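# Arrange all flowers upright in the vase

## Task

Place every flower in the vase with its stem pointing downward. The vase must remain upright and no stem may end up visibly bent. Finally, open the grippers and move the arms away from the vase.

## Robot and tools

Robot: two arms, left_arm and right_arm, each with a two-finger parallel gripper and a wrist camera. In the scene frame the origin sits at table-top height midway between the nominal bases, +x points out over the table, +z points up, and left_arm is on the +y side. Calibrated bases: left_arm at (-0.050, +0.286, 0) m, right_arm at (-0.022, -0.280, 0) m, both nearly unrotated. A camera stand stands behind the arms. The gripper's fingers point along its own +z and open and close along its own y. end_effector_position is the point between the pads, roughly 1 cm short of the fingertips.

Frames: positions, quaternions (wxyz) and velocities in results are in the scene frame. Every offset you send is instead expressed in the axes of that arm's current Hand target (the gripper's own axes).

The 14-number row: used by execute_actions and move alike. Left arm first, then right: dx, dy, dz, rx, ry, rz, opening for left_arm, then the same seven for right_arm. All values lie in [-1, 1]. dx..rz are an offset, not a pose: 1.0 equals 0.6 m of travel or 180 degrees of turn; rx, ry, rz form a single rotation vector. The opening is absolute, not an offset: +1 is fully open (0.094 m), -1 is shut. Both arms always need all their numbers, even if one stays still; to keep a gripper as it is, resend its current opening, because 0 means half open. Sending six zeros for an arm re-requests its Hand target.

execute_actions(actions, cameras): actions is a list of actions; each action is a list of up to 15 rows, one per 1/30 s control step. If fewer than 15 rows are given, the last row repeats. Every row in an action is measured from the Hand target at the start of that action, not from the preceding row, and the next action starts from the new Hand target, so repeating an offset keeps moving. Images are returned only for an empty actions list or when cameras names them (["all"], a list of names, or [] for none). Camera names: cam_high, cam_low, cam_left_wrist, cam_right_wrist (each 896x504). An unknown name invalidates the call.

move(target, speed, blend, opening_speed, grip_force, blocking, cameras): target is one 14-number row or a list of up to 15 rows; every row is an offset from the same starting Hand targets, not from the previous row. The grippers follow straight-line paths, with no obstacle avoidance, and the whole move is capped at 10 s. speed: path top speed in m/s, 0.002 to 2.9 (default 0.25), one value or one per target; rotation is limited to twice that in rad/s. blend: corner rounding radius in metres for lists (0 = stop at each point). opening_speed: rate of the commanded opening on the -1..+1 scale per second, at least 0.2; use it to close gently. grip_force: per-pad force cap in newtons, 10 to 50, one value or one per arm; it persists, and lower values close more slowly. blocking=false returns after about 0.5 s while the move continues. The result adds a 'move:' line: done (within 10 mm and 2 degrees), off_target, moving, held, fault, plus limits such as paced (pose clipped) or held (steps withheld).

wait(seconds 0 to 10, cameras): lets time pass with commands held; a running move continues. stop(cameras): brakes a running move, needing some distance. zoom_image(camera, region [x0, y0, x1, y1] in image pixels, at most 504 by 504): enlarges part of the latest image of that camera. read_manual(section "licences"): licence texts only. finished_scene(scene): ends the current scene irreversibly; make no further call in that reply.

Result lines: Hand target is the last commanded pose after clipping, and the base for the next offsets. The gripper often rests short or low of it due to friction and weight, especially at long reach; resend the missing distance as a new offset. Small moves may go nowhere or sideways, and the gripper may tilt, so check position and quaternion after each move. Per control step the commanded orientation is clipped to within 40 degrees of the measured one. grip_measured is the measured finger opening on the command scale (reads up to ~2.5 mm wide when empty; it keeps following your command while squeezing, so it does not reveal contact). grip_effort_nm is a smoothed gripper-motor effort, negative when closing; it retains an offset at rest. Joint torques wrap at ±28 N m on joints 1 to 3. Tool commands lists current commands. Joint velocities 'within noise' means the arm is still.

Gripping stems: squeeze grows about 1 N per 0.001 below the touch reading and can jump to the force cap, so close slowly with a reduced grip_force and a modest target opening to avoid crushing or bending stems. To release, command an opening clearly above grip_measured.

Avoid: dropping flowers from height, releasing anything still moving, knocking over the vase, anything leaving the table, fast impacts or hard pressing on the table or fixed objects, grippers or wrist cameras touching the other arm (the clearance check does not catch these), one gripper closing on the other's fingers, strain on wrist camera cables, and paths passing close to an arm's own base (route around it). A blocked arm keeps pushing until commanded back. Motors heat when holding loads, stretching out, or pushing against something: MOTOR HOT appears at 75 °C, a fault folds the arm at 90 °C, and it collapses at 100 °C. Objects may occasionally be nudged by outside pushes.

Each tool is called by a JSON object that holds its "name" and its "arguments".

## Session

{"name": "execute_actions", "arguments": {"actions": []}}

Scene clock: 0.00 s.
left_arm: end_effector_position=(+0.3391, +0.2789, +0.0650) grip_measured=+1.000 grip_effort_nm=n/a end_effector_quat_wxyz=(+0.533, +0.001, +0.844, +0.060) | right_arm: end_effector_position=(+0.3622, -0.3184, +0.0835) grip_measured=+1.000 grip_effort_nm=n/a end_effector_quat_wxyz=(+0.567, +0.099, +0.809, -0.121)
Joint positions: left_arm=[-0.059 1.579 0.38 0.751 -0.195 0.021 0.094] | right_arm=[0.038 1.579 0.347 0.872 0.376 0.048 0.094]
Joint velocities: within noise
Joint torques (N m): no reading
Motor temperatures (°C): left_arm=[35 45 44 46 34 32 32] | right_arm=[33 40 39 44 33 34 33]
Heat: left arm: 46 °C; right arm: 44 °C.
Hand target: left_arm +0.3419, +0.2786, +0.0705; +0.539, +0.000, +0.840, +0.060 | right_arm +0.3655, -0.3182, +0.0910; +0.576, +0.101, +0.802, -0.120
Tool commands: left_gripper/opening=+1.0 right_gripper/opening=+1.0

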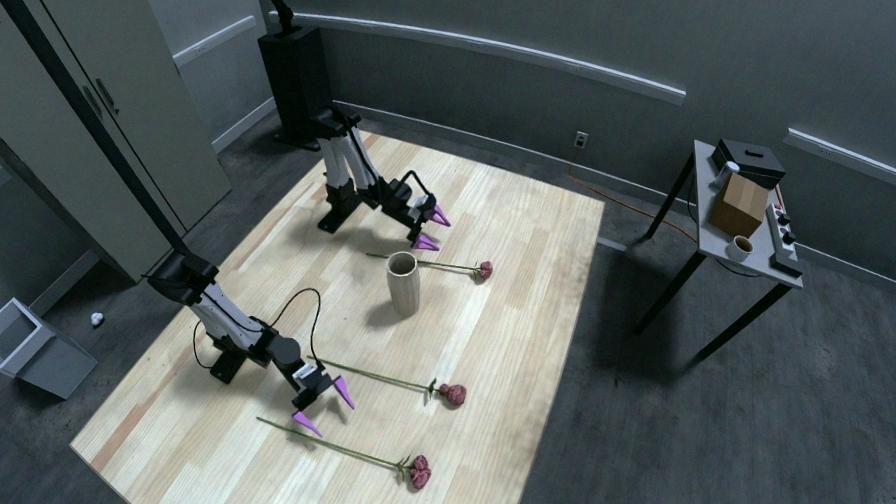

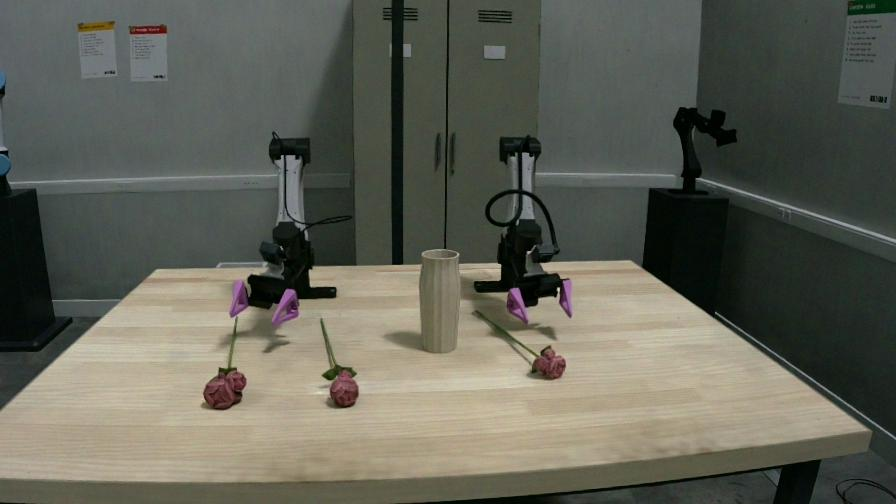

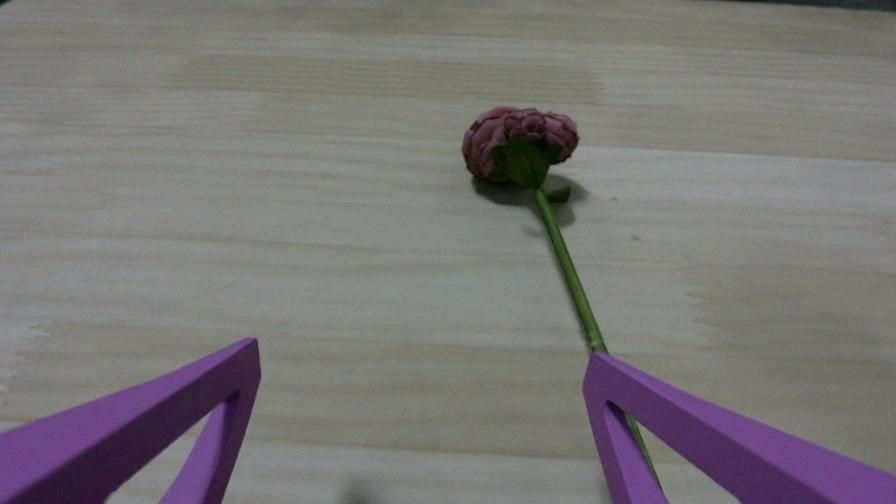

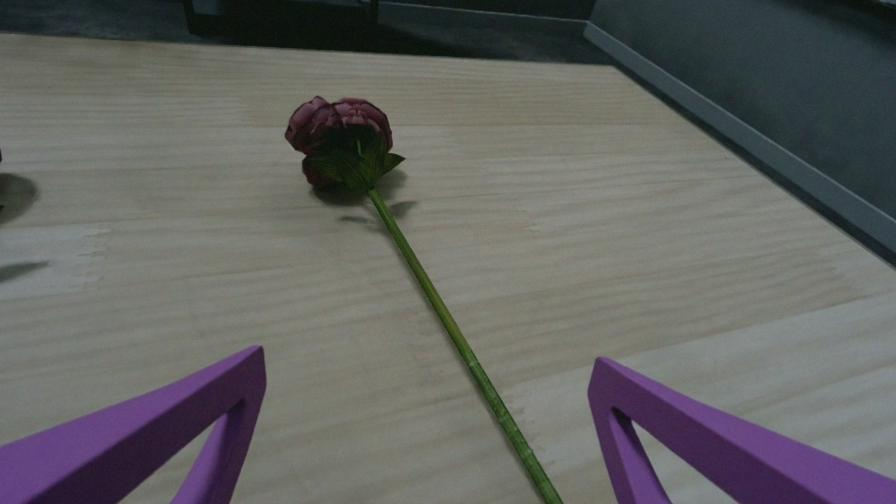

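{"name": "zoom_image", "arguments": {"camera": "cam_high", "region": [230, 220, 530, 500]}}

{"name": "zoom_image", "arguments": {"camera": "cam_low", "region": [190, 230, 600, 430]}}

Scaled by 1.680 from the camera's 896x504 image, which has a finer 1280x720 frame.

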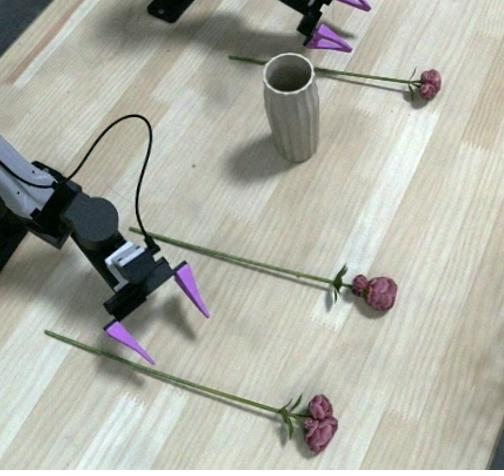

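Scaled by 1.229 from the camera's 896x504 image, which has a finer 1280x720 frame.

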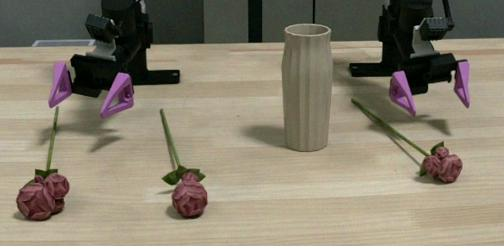

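{"name": "move", "arguments": {"target": [-0.1118, -0.1065, 0.0199, -0.001, 0.3656, -0.064, 1, -0.0832, 0.2642, -0.0202, -0.1139, 0.3866, -0.1135, 1], "speed": 0.3, "cameras": ["all"]}}

Scene clock: 65.97 s.
left_arm: end_effector_position=(+0.3823, +0.2130, +0.1197) grip_measured=+1.000 grip_effort_nm=-0.01 end_effector_quat_wxyz=(+0.001, -0.105, +0.994, +0.004) | right_arm: end_effector_position=(+0.4154, -0.1710, +0.1278) grip_measured=+1.000 grip_effort_nm=-0.01 end_effector_quat_wxyz=(+0.019, -0.072, +0.997, -0.004)
Joint positions: left_arm=[-0.125 2.28 2.255 -1.546 -0.009 -0.381 0.094] | right_arm=[0.221 2.318 2.353 -1.57 0.014 0.104 0.094]
Joint torques (N m): left_arm=[0.35 -9.31 8.73 0.26 0.08 -0.15] | right_arm=[0.59 -9.28 11.02 0.38 -0.19 -0.11]
Motor temperatures (°C): left_arm=[35 48 48 52 34 32 31] | right_arm=[32 43 42 49 33 34 32]
Heat: left arm: 52 °C; right arm: 49 °C.
Hand target: left_arm +0.3848, +0.2118, +0.1200; +0.001, -0.112, +0.994, +0.000 | right_arm +0.4177, -0.1649, +0.1300; +0.000, -0.081, +0.997, +0.000
Off the commanded pose: left_arm 0.003 m, 1 deg | right_arm 0.007 m, 2 deg.
joint sent to its limit (right arm) — joint 4 (wrist pitch), lower limit. The joint targets still meet the commanded pose.
move: done
camera_calibration:
cam_left_wrist: T_world_to_cam=[[0.294555, -0.954292, 0.0506431, 0.0788265], [-0.878202, -0.249411, 0.408113, 0.376234], [-0.376828, -0.164687, -0.911526, 0.407608], [0, 0, 0, 1]] pos_world=[0.460788, 0.236188, 0.214007]
cam_right_wrist: T_world_to_cam=[[0.200434, -0.978853, 0.0409096, -0.255871], [-0.905069, -0.169016, 0.390236, 0.329719], [-0.37507, -0.115243, -0.919805, 0.371886], [0, 0, 0, 1]] pos_world=[0.489187, -0.151875, 0.223862]

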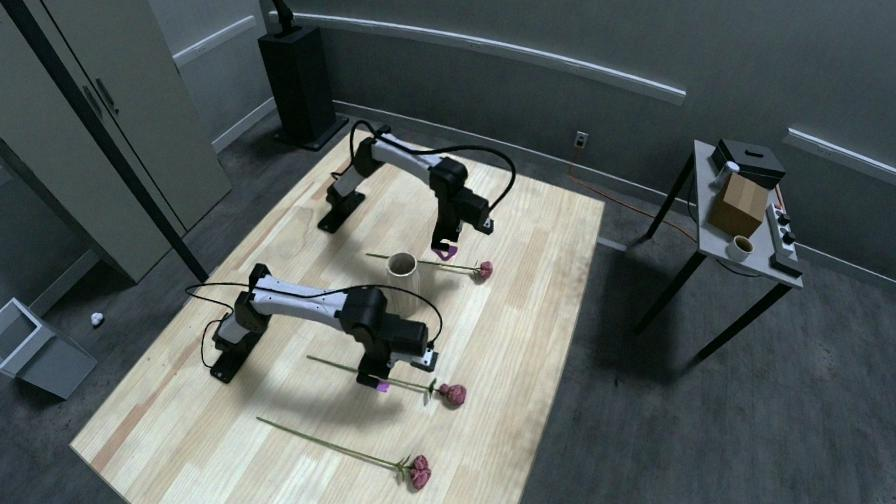

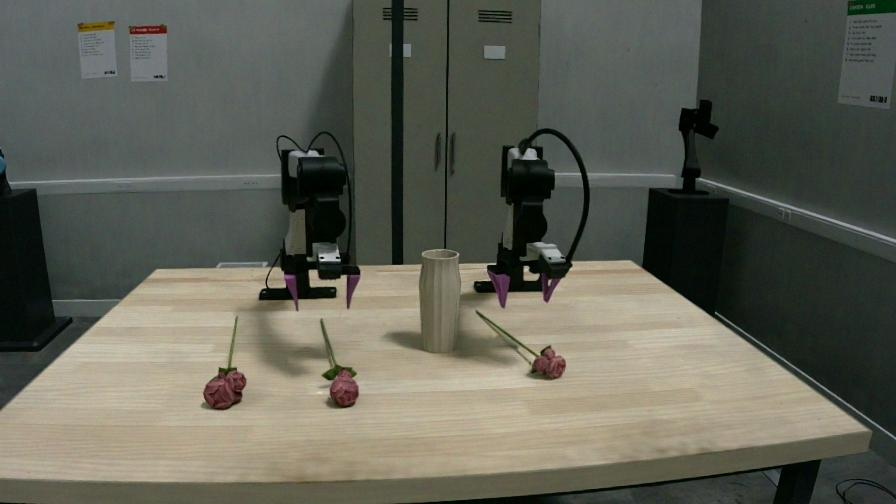

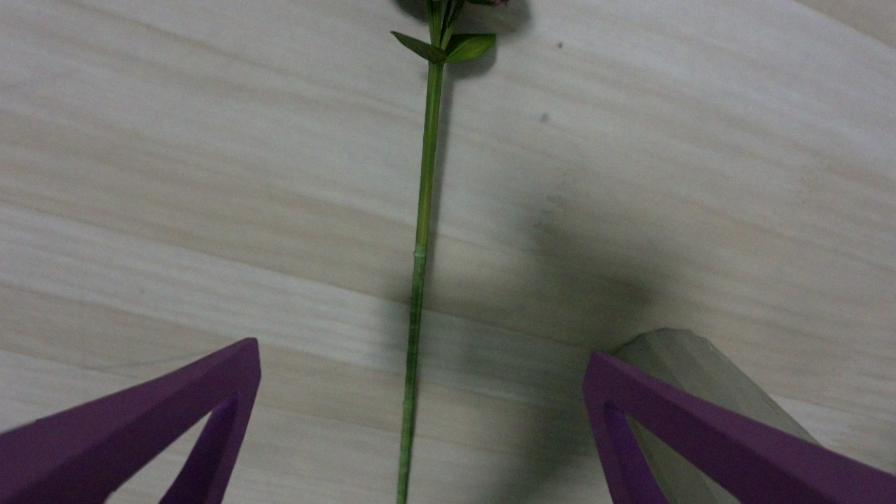

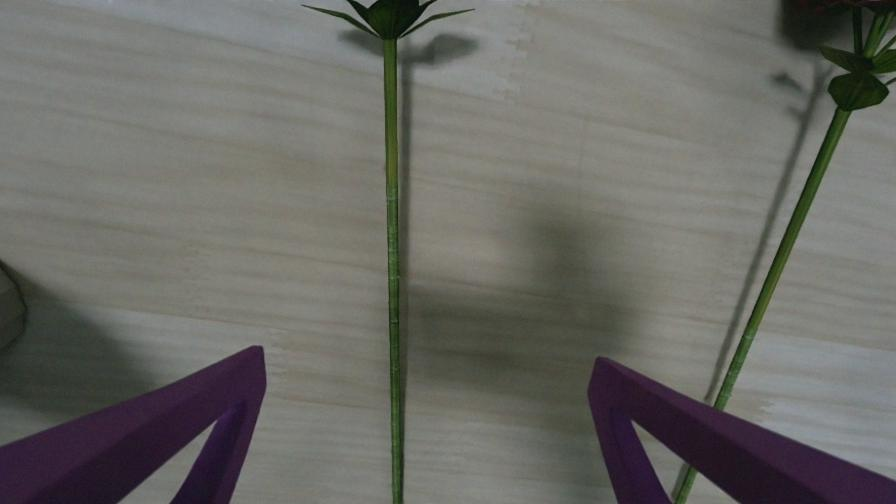

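{"name": "move", "arguments": {"target": [0.0008, 0.006, 0.1412, 0, 0, 0, 1, -0.0128, 0.0315, 0.1567, 0, 0, 0, 1], "speed": 0.2, "cameras": ["cam_low", "cam_left_wrist", "cam_right_wrist"]}}

Scene clock: 80.93 s.
left_arm: end_effector_position=(+0.3812, +0.2143, +0.0313) grip_measured=+1.000 grip_effort_nm=-0.01 end_effector_quat_wxyz=(-0.008, -0.107, +0.994, +0.006) | right_arm: end_effector_position=(+0.4224, -0.1491, +0.0414) grip_measured=+1.000 grip_effort_nm=-0.01 end_effector_quat_wxyz=(+0.002, -0.085, +0.996, -0.006)
Joint positions: left_arm=[-0.122 2.279 1.9 -1.211 -0.008 -0.381 0.094] | right_arm=[0.262 2.379 2.114 -1.304 0.012 0.12 0.094]
Joint torques (N m): left_arm=[1.06 -11.69 5.61 0.42 0.09 -0.12] | right_arm=[0.36 -10.43 7.06 0.56 -0.18 0.1]
Heat: left arm: 52 °C; right arm: 46 °C.
Hand target: left_arm +0.3837, +0.2153, +0.0353; +0.001, -0.112, +0.994, +0.000 | right_arm +0.4224, -0.1449, +0.0360; +0.000, -0.081, +0.997, +0.000
Off the commanded pose: left_arm 0.005 m, 1 deg | right_arm 0.007 m, 1 deg.
move: done
camera_calibration:
cam_left_wrist: T_world_to_cam=[[0.298361, -0.953458, 0.0435685, 0.0834851], [-0.870001, -0.252905, 0.423246, 0.40886], [-0.392528, -0.164185, -0.904967, 0.332472], [0, 0, 0, 1]] pos_world=[0.461304, 0.237589, 0.124191]
cam_right_wrist: T_world_to_cam=[[0.227127, -0.973022, 0.040506, -0.242757], [-0.886831, -0.189462, 0.421468, 0.361353], [-0.402423, -0.131649, -0.905938, 0.30611], [0, 0, 0, 1]] pos_world=[0.498781, -0.127446, 0.134852]
Images, in order (width x height): cam_low 896x504, cam_left_wrist 896x504, cam_right_wrist 896x504.

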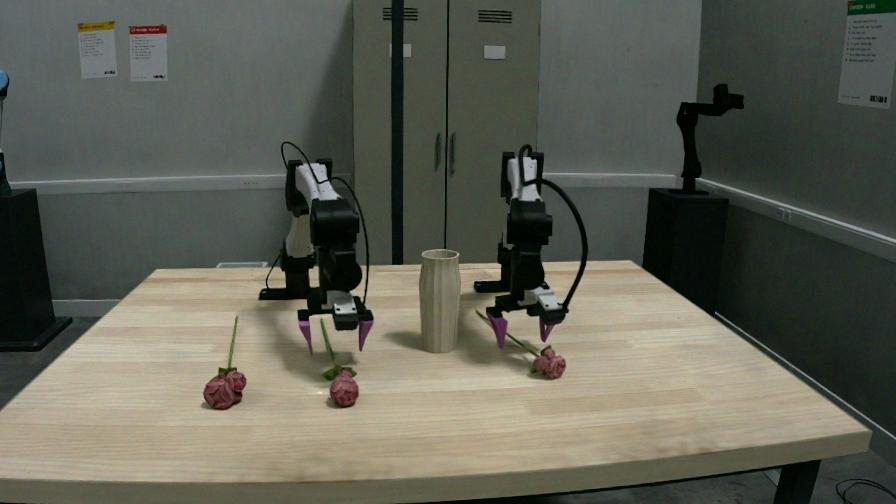

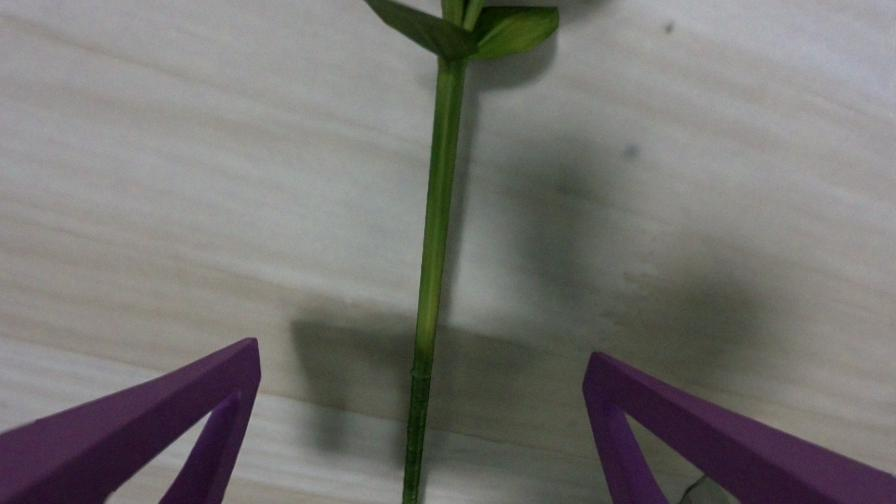

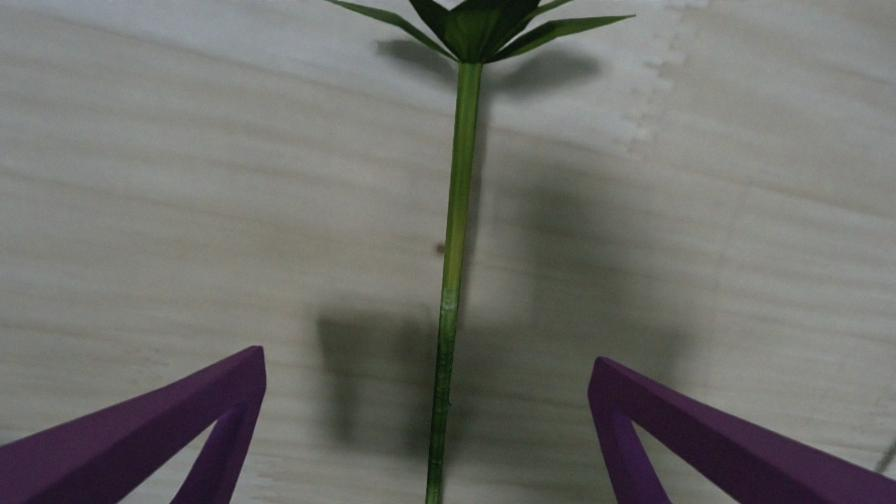

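{"name": "move", "arguments": {"target": [0, 0, 0.0255, 0, 0, 0, 1, 0, 0, 0.039, 0, 0, 0, 1], "speed": 0.05, "cameras": ["cam_low", "cam_left_wrist", "cam_right_wrist"]}}

Scene clock: 83.57 s.
left_arm: end_effector_position=(+0.3819, +0.2141, +0.0203) grip_measured=+1.000 grip_effort_nm=-0.01 end_effector_quat_wxyz=(-0.003, -0.107, +0.994, +0.005) | right_arm: end_effector_position=(+0.4250, -0.1484, +0.0239) grip_measured=+1.000 grip_effort_nm=-0.01 end_effector_quat_wxyz=(+0.009, -0.085, +0.996, -0.004)
Joint positions: left_arm=[-0.122 2.279 1.856 -1.157 -0.007 -0.381 0.094] | right_arm=[0.262 2.379 2.044 -1.219 0.012 0.12 0.094]
Joint torques (N m): left_arm=[0.98 -10.66 6.2 0.4 0.06 -0.04] | right_arm=[0.35 -9.72 6.45 0.62 -0.18 0.11]
Motor temperatures (°C): left_arm=[35 53 49 49 34 32 31] | right_arm=[32 46 43 45 33 34 32]
Heat: left arm: 53 °C; right arm: 46 °C.
Hand target: left_arm +0.3837, +0.2153, +0.0201; +0.001, -0.112, +0.994, +0.000 | right_arm +0.4224, -0.1449, +0.0126; +0.000, -0.081, +0.997, +0.000
Off the commanded pose: left_arm 0.002 m, 1 deg | right_arm 0.012 m, 1 deg.
move: off_target (right_arm)
camera_calibration:
cam_left_wrist: T_world_to_cam=[[0.29788, -0.953376, 0.0483845, 0.0836456], [-0.874098, -0.252035, 0.415248, 0.415587], [-0.383693, -0.165987, -0.908421, 0.319917], [0, 0, 0, 1]] pos_world=[0.461097, 0.23759, 0.114001]
cam_right_wrist: T_world_to_cam=[[0.226188, -0.973278, 0.0395964, -0.241529], [-0.89295, -0.190935, 0.407656, 0.37388], [-0.389202, -0.127565, -0.912277, 0.286494], [0, 0, 0, 1]] pos_world=[0.499992, -0.127142, 0.118511]
Images, in order (width x height): cam_low 896x504, cam_left_wrist 896x504, cam_right_wrist 896x504.

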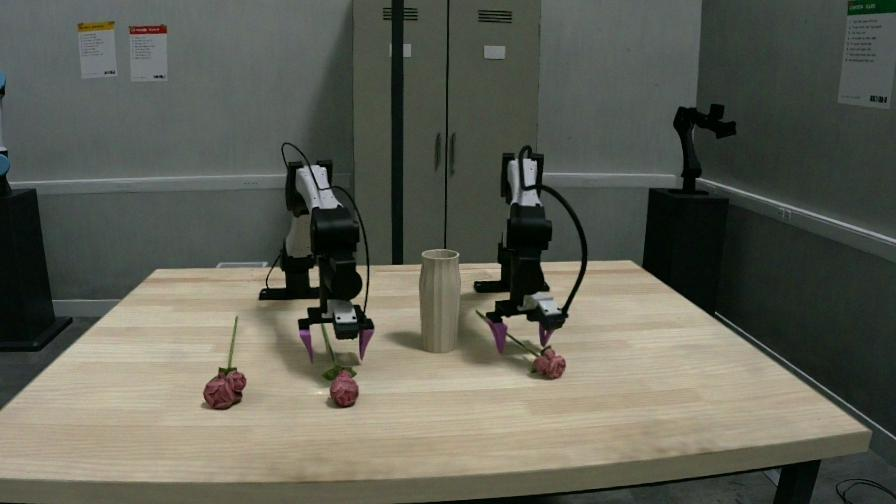

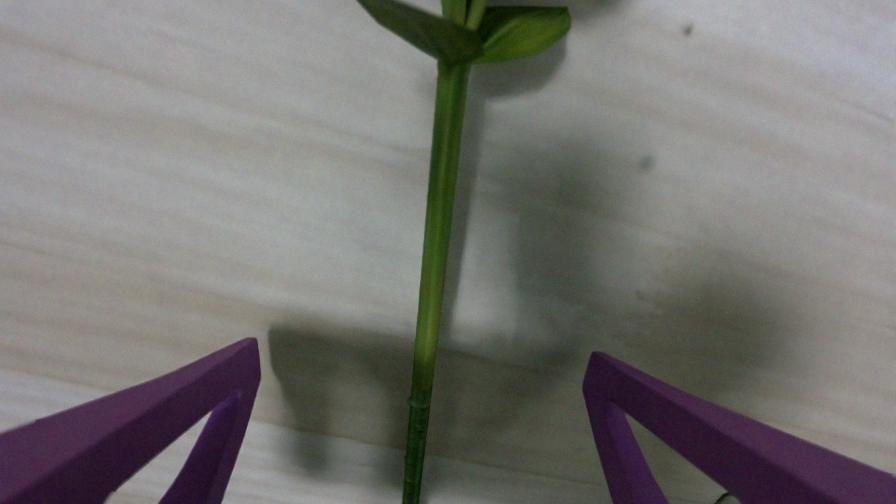

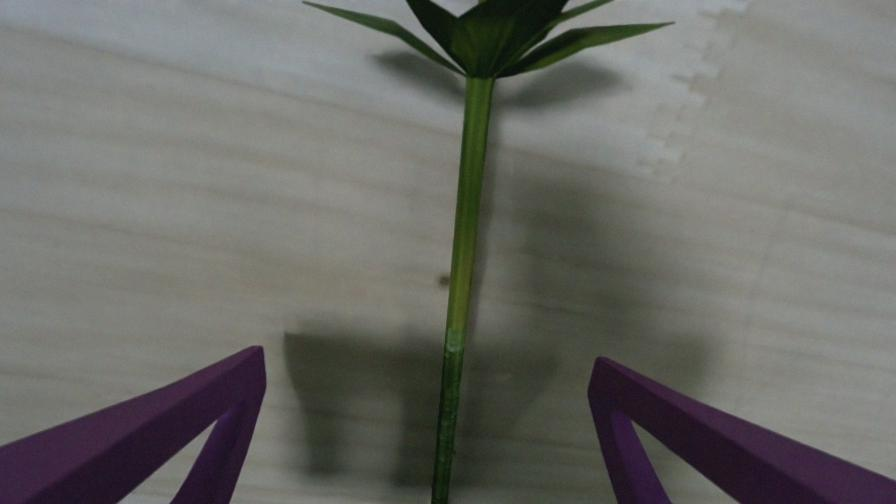

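{"name": "move", "arguments": {"target": [0, 0, 0.0117, 0, 0, 0, 1, 0, 0, 0.0143, 0, 0, 0, 1], "speed": 0.05, "cameras": ["cam_low"]}}

{"name": "zoom_image", "arguments": {"camera": "cam_low", "region": [280, 270, 580, 400]}}

Scene clock: 85.90 s.
left_arm: end_effector_position=(+0.3824, +0.2140, +0.0158) grip_measured=+1.000 grip_effort_nm=-0.01 end_effector_quat_wxyz=(+0.000, -0.107, +0.994, +0.004) | right_arm: end_effector_position=(+0.4258, -0.1481, +0.0179) grip_measured=+1.000 grip_effort_nm=-0.01 end_effector_quat_wxyz=(+0.012, -0.085, +0.996, -0.004)
Joint positions: left_arm=[-0.122 2.279 1.838 -1.133 -0.007 -0.381 0.094] | right_arm=[0.262 2.379 2.02 -1.189 0.012 0.12 0.094]
Joint torques (N m): left_arm=[0.83 -10.24 6.01 0.49 0.03 -0.09] | right_arm=[0.38 -9.31 6.38 0.61 -0.18 0.11]
Heat: left arm: 54 °C; right arm: 46 °C.
Hand target: left_arm +0.3837, +0.2153, +0.0130; +0.001, -0.112, +0.994, +0.000 | right_arm +0.4225, -0.1449, +0.0040; +0.000, -0.081, +0.997, +0.000
Off the commanded pose: left_arm 0.003 m, 1 deg | right_arm 0.015 m, 2 deg.
move: off_target (right_arm)
Images, in order (width x height): cam_low 896x504.

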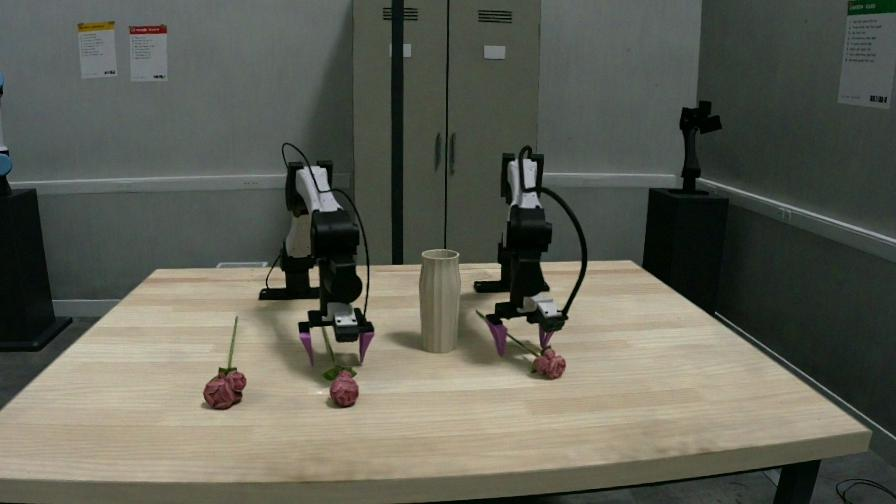

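Scaled by 1.680 from the camera's 896x504 image, which has a finer 1280x720 frame.

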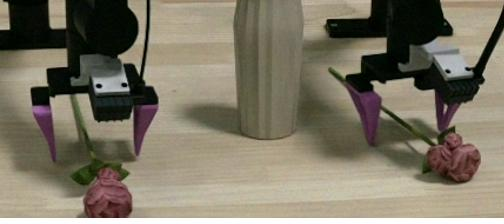

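{"name": "move", "arguments": {"target": [0, 0, 0.01, 0, 0, 0, 1, 0, 0, 0.01, 0, 0, 0, 1], "speed": 0.05, "cameras": ["cam_left_wrist", "cam_right_wrist"]}}

Scene clock: 87.83 s.
left_arm: end_effector_position=(+0.3821, +0.2139, +0.0128) grip_measured=+1.000 grip_effort_nm=-0.01 end_effector_quat_wxyz=(+0.000, -0.107, +0.994, +0.003) | right_arm: end_effector_position=(+0.4251, -0.1480, +0.0110) grip_measured=+1.000 grip_effort_nm=-0.01 end_effector_quat_wxyz=(+0.009, -0.085, +0.996, -0.003)
Joint positions: left_arm=[-0.122 2.279 1.826 -1.119 -0.007 -0.381 0.094] | right_arm=[0.262 2.387 2.007 -1.173 0.011 0.12 0.094]
Joint torques (N m): left_arm=[1.1 -9.7 5.57 0.54 0.07 -0.11] | right_arm=[0.36 -9.52 6.17 0.65 -0.15 0.11]
Motor temperatures (°C): left_arm=[35 55 49 48 34 32 31] | right_arm=[32 47 43 45 33 34 32]
Heat: left arm: 55 °C; right arm: 47 °C.
Hand target: left_arm +0.3837, +0.2153, +0.0070; +0.001, -0.112, +0.994, +0.000 | right_arm +0.4224, -0.1449, -0.0021; +0.000, -0.082, +0.997, +0.000
Off the commanded pose: left_arm 0.006 m, 1 deg | right_arm 0.014 m, 1 deg.
move: off_target (right_arm)
camera_calibration:
cam_left_wrist: T_world_to_cam=[[0.297552, -0.95327, 0.0523299, 0.0838146], [-0.876966, -0.251247, 0.409639, 0.419912], [-0.377349, -0.167781, -0.910745, 0.311072], [0, 0, 0, 1]] pos_world=[0.460693, 0.237592, 0.106908]
cam_right_wrist: T_world_to_cam=[[0.226227, -0.973347, 0.0376287, -0.240665], [-0.892851, -0.191765, 0.407484, 0.37913], [-0.389408, -0.125781, -0.912437, 0.275136], [0, 0, 0, 1]] pos_world=[0.500092, -0.12694, 0.10561]
Images, in order (width x height): cam_left_wrist 896x504, cam_right_wrist 896x504.

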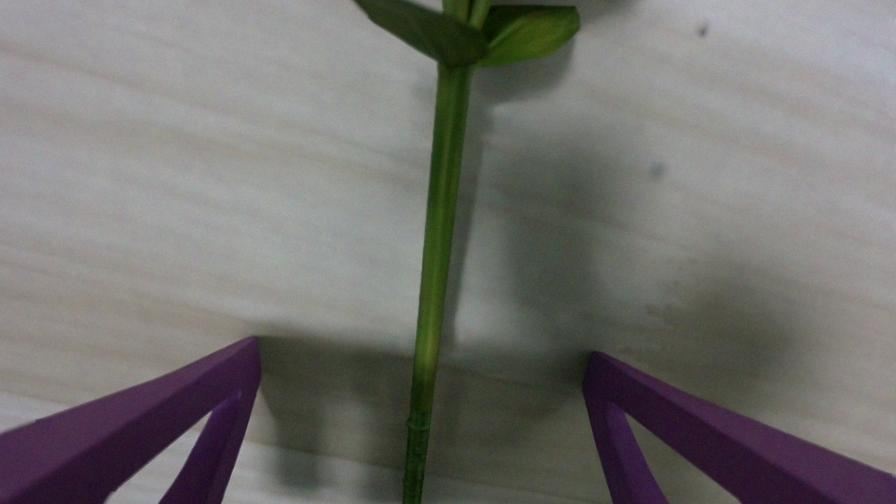

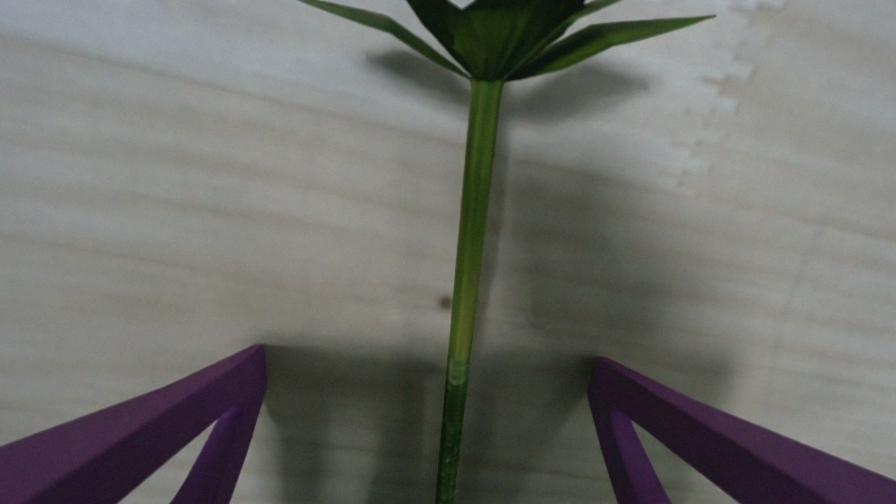

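{"name": "move", "arguments": {"target": [0, 0, 0, 0, 0, 0, -0.6, 0, 0, 0, 0, 0, 0, -0.6], "opening_speed": 1.5}}

{"name": "move", "arguments": {"target": [0, 0, 0, 0, 0, 0, -1, 0, 0, 0, 0, 0, 0, -1], "grip_force": 20, "cameras": ["cam_left_wrist", "cam_right_wrist"]}}

Scene clock: 93.27 s.
left_arm: end_effector_position=(+0.3838, +0.2132, +0.0128) grip_measured=-0.598 grip_effort_nm=-0.11 end_effector_quat_wxyz=(+0.004, -0.107, +0.994, +0.001) | right_arm: end_effector_position=(+0.4262, -0.1476, +0.0110) grip_measured=-0.598 grip_effort_nm=-0.11 end_effector_quat_wxyz=(+0.012, -0.085, +0.996, -0.003)
Joint positions: left_arm=[-0.122 2.279 1.826 -1.112 -0.004 -0.381 0.019] | right_arm=[0.262 2.387 2.007 -1.168 0.01 0.12 0.019]
Joint torques (N m): left_arm=[0.85 -9.94 5.48 0.44 0.15 -0.1] | right_arm=[0.36 -9.55 6.19 0.61 -0.15 0.1]
Motor temperatures (°C): left_arm=[35 56 48 48 34 32 31] | right_arm=[32 49 42 45 33 34 32]
Heat: left arm: 56 °C; right arm: 49 °C.
Hand target: left_arm +0.3837, +0.2153, +0.0070; +0.001, -0.112, +0.994, +0.000 | right_arm +0.4224, -0.1450, -0.0021; +0.000, -0.081, +0.997, +0.000
Off the commanded pose: left_arm 0.006 m, 1 deg | right_arm 0.014 m, 1 deg.
move: off_target (right_arm)

Scene clock: 94.63 s.
left_arm: end_effector_position=(+0.3838, +0.2132, +0.0128) grip_measured=-0.898 grip_effort_nm=-0.47 end_effector_quat_wxyz=(+0.004, -0.107, +0.994, +0.001) | right_arm: end_effector_position=(+0.4262, -0.1476, +0.0110) grip_measured=-0.873 grip_effort_nm=-0.48 end_effector_quat_wxyz=(+0.012, -0.085, +0.996, -0.003)
Joint positions: left_arm=[-0.122 2.279 1.826 -1.112 -0.004 -0.381 0.005] | right_arm=[0.262 2.387 2.007 -1.168 0.01 0.12 0.006]
Joint torques (N m): left_arm=[0.99 -9.77 5.63 0.49 0.05 -0.09] | right_arm=[0.36 -9.55 6.2 0.6 -0.14 0.11]
Motor temperatures (°C): left_arm=[35 56 48 48 34 32 31] | right_arm=[32 49 42 44 33 34 32]
Heat: left arm: 56 °C; right arm: 49 °C.
Hand target: left_arm +0.3837, +0.2153, +0.0070; +0.001, -0.112, +0.994, +0.000 | right_arm +0.4224, -0.1450, -0.0021; +0.000, -0.081, +0.997, +0.000
Off the commanded pose: left_arm 0.006 m, 1 deg | right_arm 0.014 m, 1 deg.
grip_force (N): 20, 20
move: off_target (right_arm)
camera_calibration:
cam_left_wrist: T_world_to_cam=[[0.29723, -0.953061, 0.0576926, 0.0827016], [-0.879716, -0.249866, 0.404558, 0.422077], [-0.371154, -0.171, -0.912691, 0.31001], [0, 0, 0, 1]] pos_world=[0.461788, 0.237294, 0.107418]
cam_right_wrist: T_world_to_cam=[[0.22564, -0.97351, 0.0369563, -0.240297], [-0.894856, -0.192115, 0.402896, 0.381086], [-0.385123, -0.12398, -0.914499, 0.274089], [0, 0, 0, 1]] pos_world=[0.500795, -0.126738, 0.105997]
Images, in order (width x height): cam_left_wrist 896x504, cam_right_wrist 896x504.

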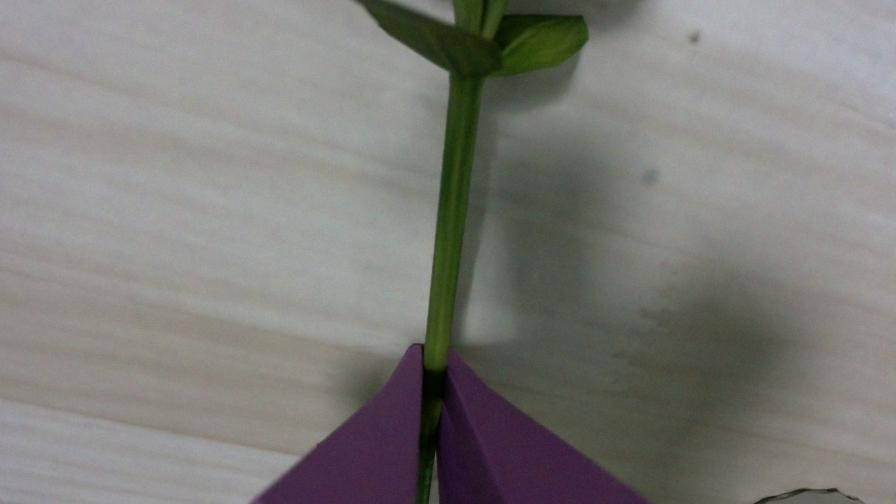

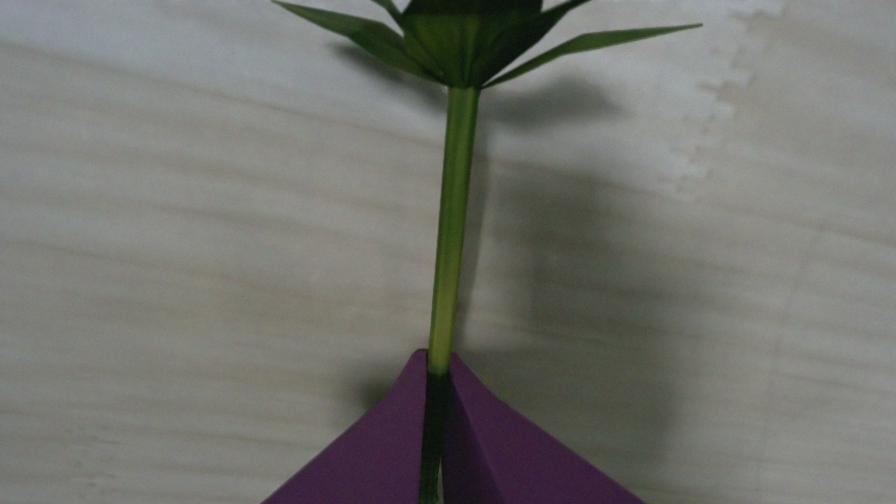

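{"name": "move", "arguments": {"target": [[0, 0, -0.1883, 0, 0, 0, -1, 0, 0, -0.2035, 0, 0, 0, -1], [0.065, -0.1135, -0.7883, 0.1698, -0.4319, 0.1952, -1, 0.1177, -0.0737, -0.7535, -0.1219, -0.444, -0.1404, -1]], "speed": [0.15, 0.35], "blend": [0.03, 0], "cameras": ["all"]}}

Scene clock: 116.13 s.
left_arm: end_effector_position=(+0.3629, +0.1386, +0.4709) grip_measured=-0.898 grip_effort_nm=-0.48 end_effector_quat_wxyz=(+0.620, +0.188, +0.742, -0.173) | right_arm: end_effector_position=(+0.3666, -0.2013, +0.4418) grip_measured=-0.873 grip_effort_nm=-0.49 end_effector_quat_wxyz=(+0.606, -0.255, +0.720, +0.223)
Joint positions: left_arm=[-0.184 1.447 1.787 -0.52 0.286 0.028 0.005] | right_arm=[-0.148 1.354 1.597 -0.484 -0.797 -0.162 0.006]
Joint torques (N m): left_arm=[0.61 -5.93 6.84 2.2 0.16 0.14] | right_arm=[-0.38 -5.57 7.05 2.02 -0.36 0.09]
Motor temperatures (°C): left_arm=[35 58 47 48 34 32 31] | right_arm=[32 54 42 44 33 34 32]
Heat: left arm: 58 °C; right arm: 54 °C.
Hand target: left_arm +0.3604, +0.1401, +0.4799; +0.633, +0.195, +0.729, -0.169 | right_arm +0.3597, -0.2001, +0.4500; +0.617, -0.259, +0.709, +0.225
Off the commanded pose: left_arm 0.010 m, 2 deg | right_arm 0.011 m, 2 deg.
grip_force (N): 20, 20
move: off_target (right_arm)
camera_calibration:
cam_left_wrist: T_world_to_cam=[[-0.526956, -0.841423, 0.119688, 0.245834], [-0.524908, 0.211456, -0.824475, 0.585674], [0.668423, -0.497287, -0.553097, 0.206171], [0, 0, 0, 1]] pos_world=[0.299159, 0.185532, 0.567483]
cam_right_wrist: T_world_to_cam=[[0.62194, -0.781433, 0.0505257, -0.40763], [-0.418254, -0.386049, -0.82221, 0.471339], [0.662008, 0.490233, -0.566937, 0.224618], [0, 0, 0, 1]] pos_world=[0.301961, -0.246691, 0.53548]

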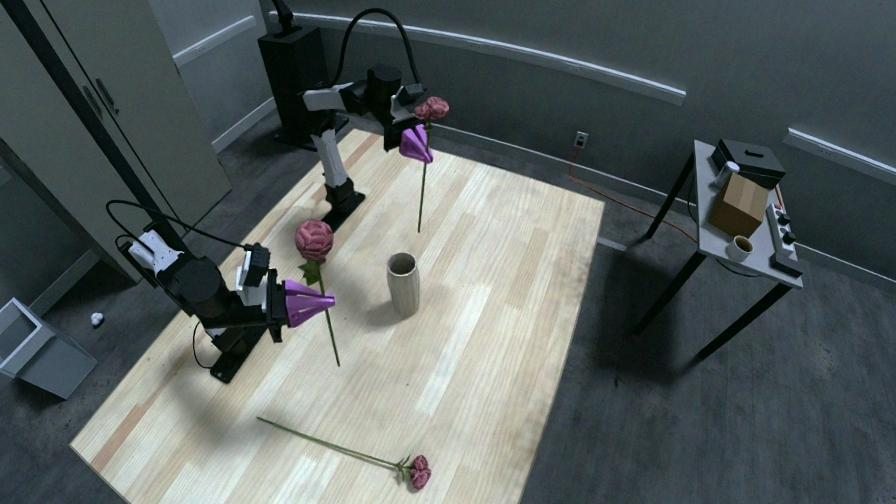

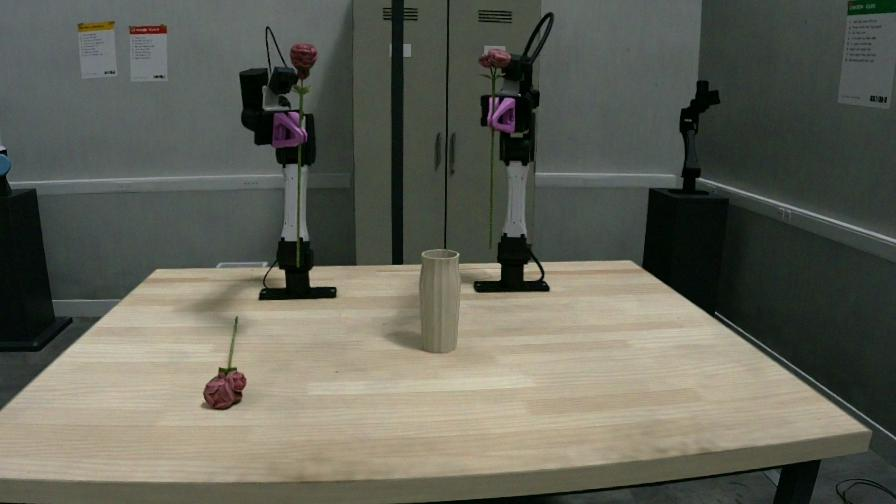

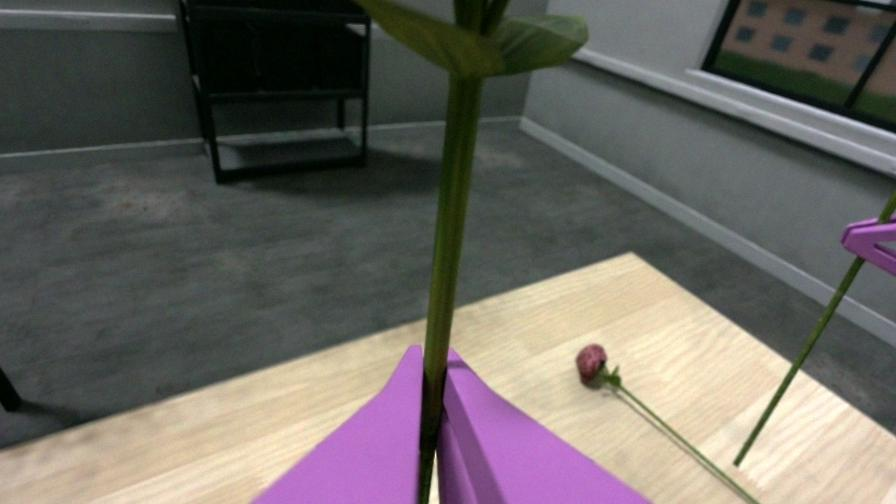

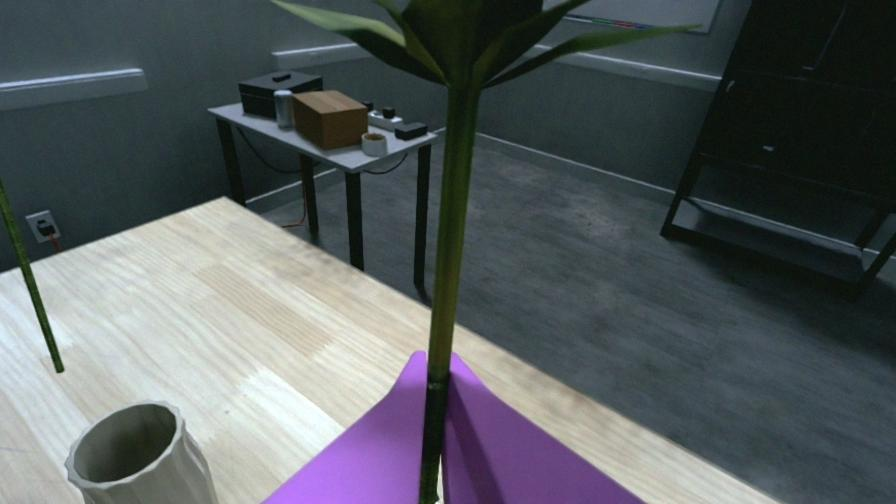

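{"name": "zoom_image", "arguments": {"camera": "cam_right_wrist", "region": [0, 340, 280, 504]}}

{"name": "zoom_image", "arguments": {"camera": "cam_high", "region": [280, 80, 520, 400]}}

Scaled by 1.800 from the camera's 896x504 image, which has a finer 1280x720 frame.

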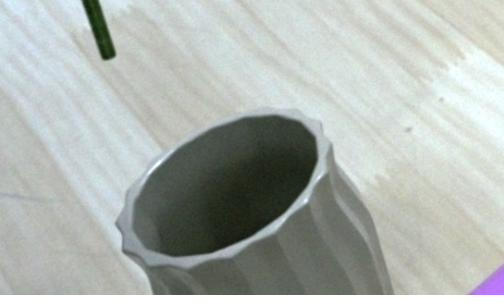

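Scaled by 1.575 from the camera's 896x504 image, which has a finer 1280x720 frame.

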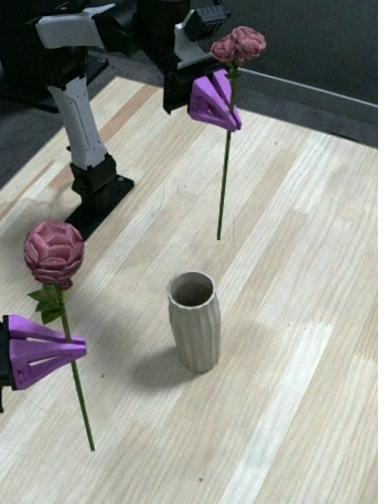

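{"name": "move", "arguments": {"target": [-0.0273, -0.1418, 0.1223, 0, 0, 0, -1, 0, 0, 0, 0, 0, 0, -1], "speed": 0.2, "cameras": ["cam_high", "cam_low", "cam_right_wrist"]}}

{"name": "zoom_image", "arguments": {"camera": "cam_high", "region": [320, 160, 500, 340]}}

{"name": "zoom_image", "arguments": {"camera": "cam_low", "region": [360, 200, 520, 300]}}

Scene clock: 133.67 s.
left_arm: end_effector_position=(+0.3819, +0.0277, +0.4754) grip_measured=-0.898 grip_effort_nm=-0.49 end_effector_quat_wxyz=(+0.623, +0.205, +0.736, -0.169) | right_arm: end_effector_position=(+0.3666, -0.2013, +0.4419) grip_measured=-0.873 grip_effort_nm=-0.49 end_effector_quat_wxyz=(+0.606, -0.255, +0.720, +0.223)
Joint positions: left_arm=[-0.494 1.681 2.032 -0.518 -0.004 0.006 0.005] | right_arm=[-0.148 1.354 1.597 -0.483 -0.797 -0.162 0.006]
Joint torques (N m): left_arm=[-0.09 -6.13 9.01 2.17 -0.14 -0.18] | right_arm=[-0.38 -5.56 7.01 2.04 -0.36 0.11]
Motor temperatures (°C): left_arm=[35 54 48 55 34 32 31] | right_arm=[32 50 41 47 33 34 32]
Heat: left arm: 55 °C; right arm: 50 °C.
Hand target: left_arm +0.3827, +0.0289, +0.4858; +0.633, +0.195, +0.729, -0.169 | right_arm +0.3597, -0.2001, +0.4500; +0.617, -0.259, +0.709, +0.225
Off the commanded pose: left_arm 0.011 m, 2 deg | right_arm 0.011 m, 2 deg.
grip_force (N): 20, 20
move: off_target (left_arm, right_arm)
camera_calibration:
cam_right_wrist: T_world_to_cam=[[0.621831, -0.781508, 0.0507019, -0.407716], [-0.41791, -0.385882, -0.822463, 0.471495], [0.662327, 0.490245, -0.566554, 0.224375], [0, 0, 0, 1]] pos_world=[0.301963, -0.246691, 0.53558]
Images, in order (width x height): cam_high 896x504, cam_low 896x504, cam_right_wrist 896x504.

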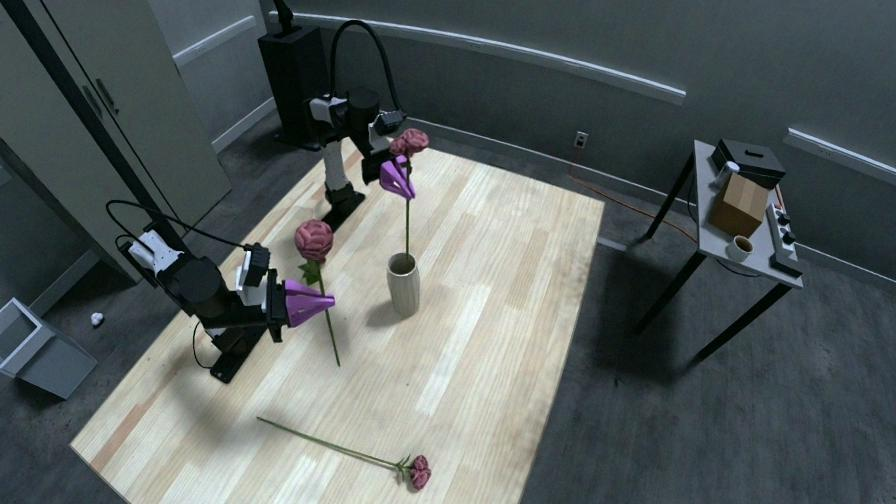

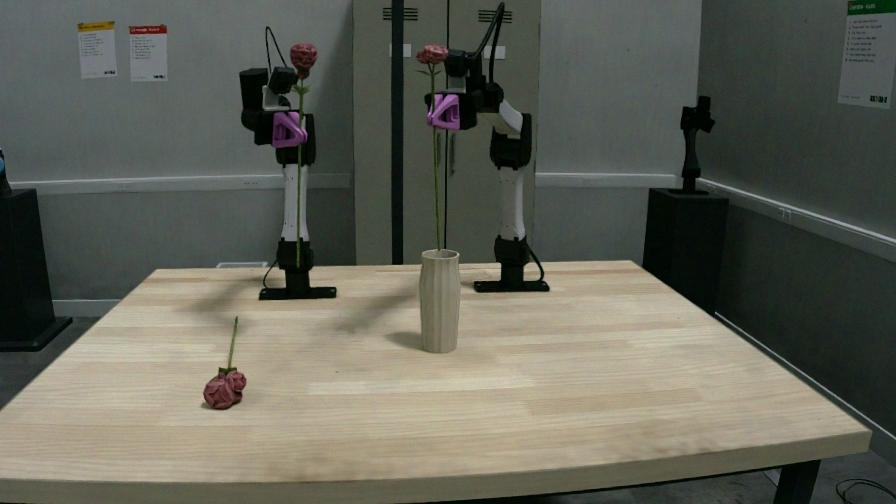

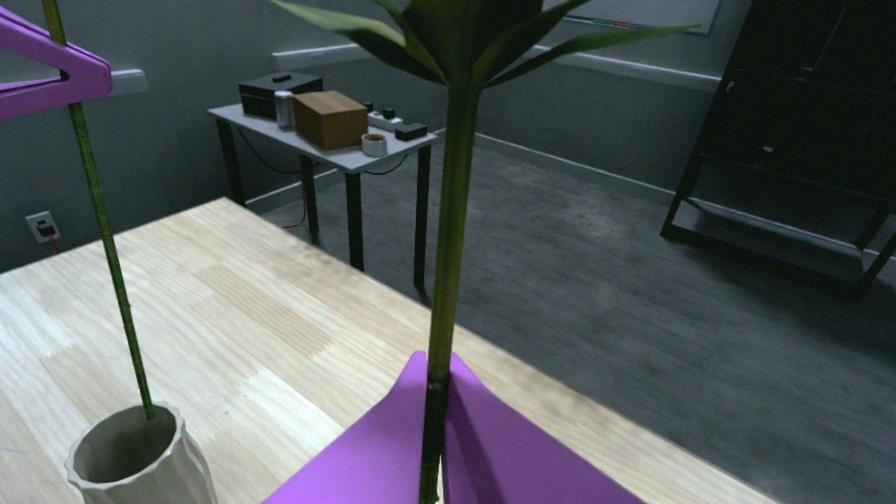

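Scaled by 2.800 from the camera's 896x504 image, which has a finer 1280x720 frame.

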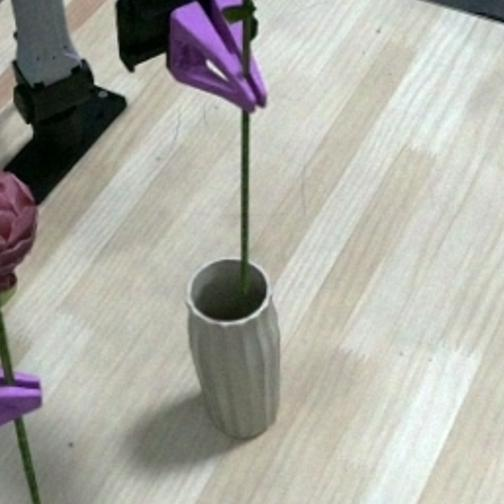

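Scaled by 3.150 from the camera's 896x504 image, which has a finer 1280x720 frame.

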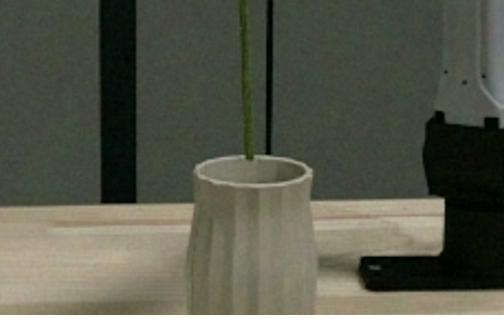

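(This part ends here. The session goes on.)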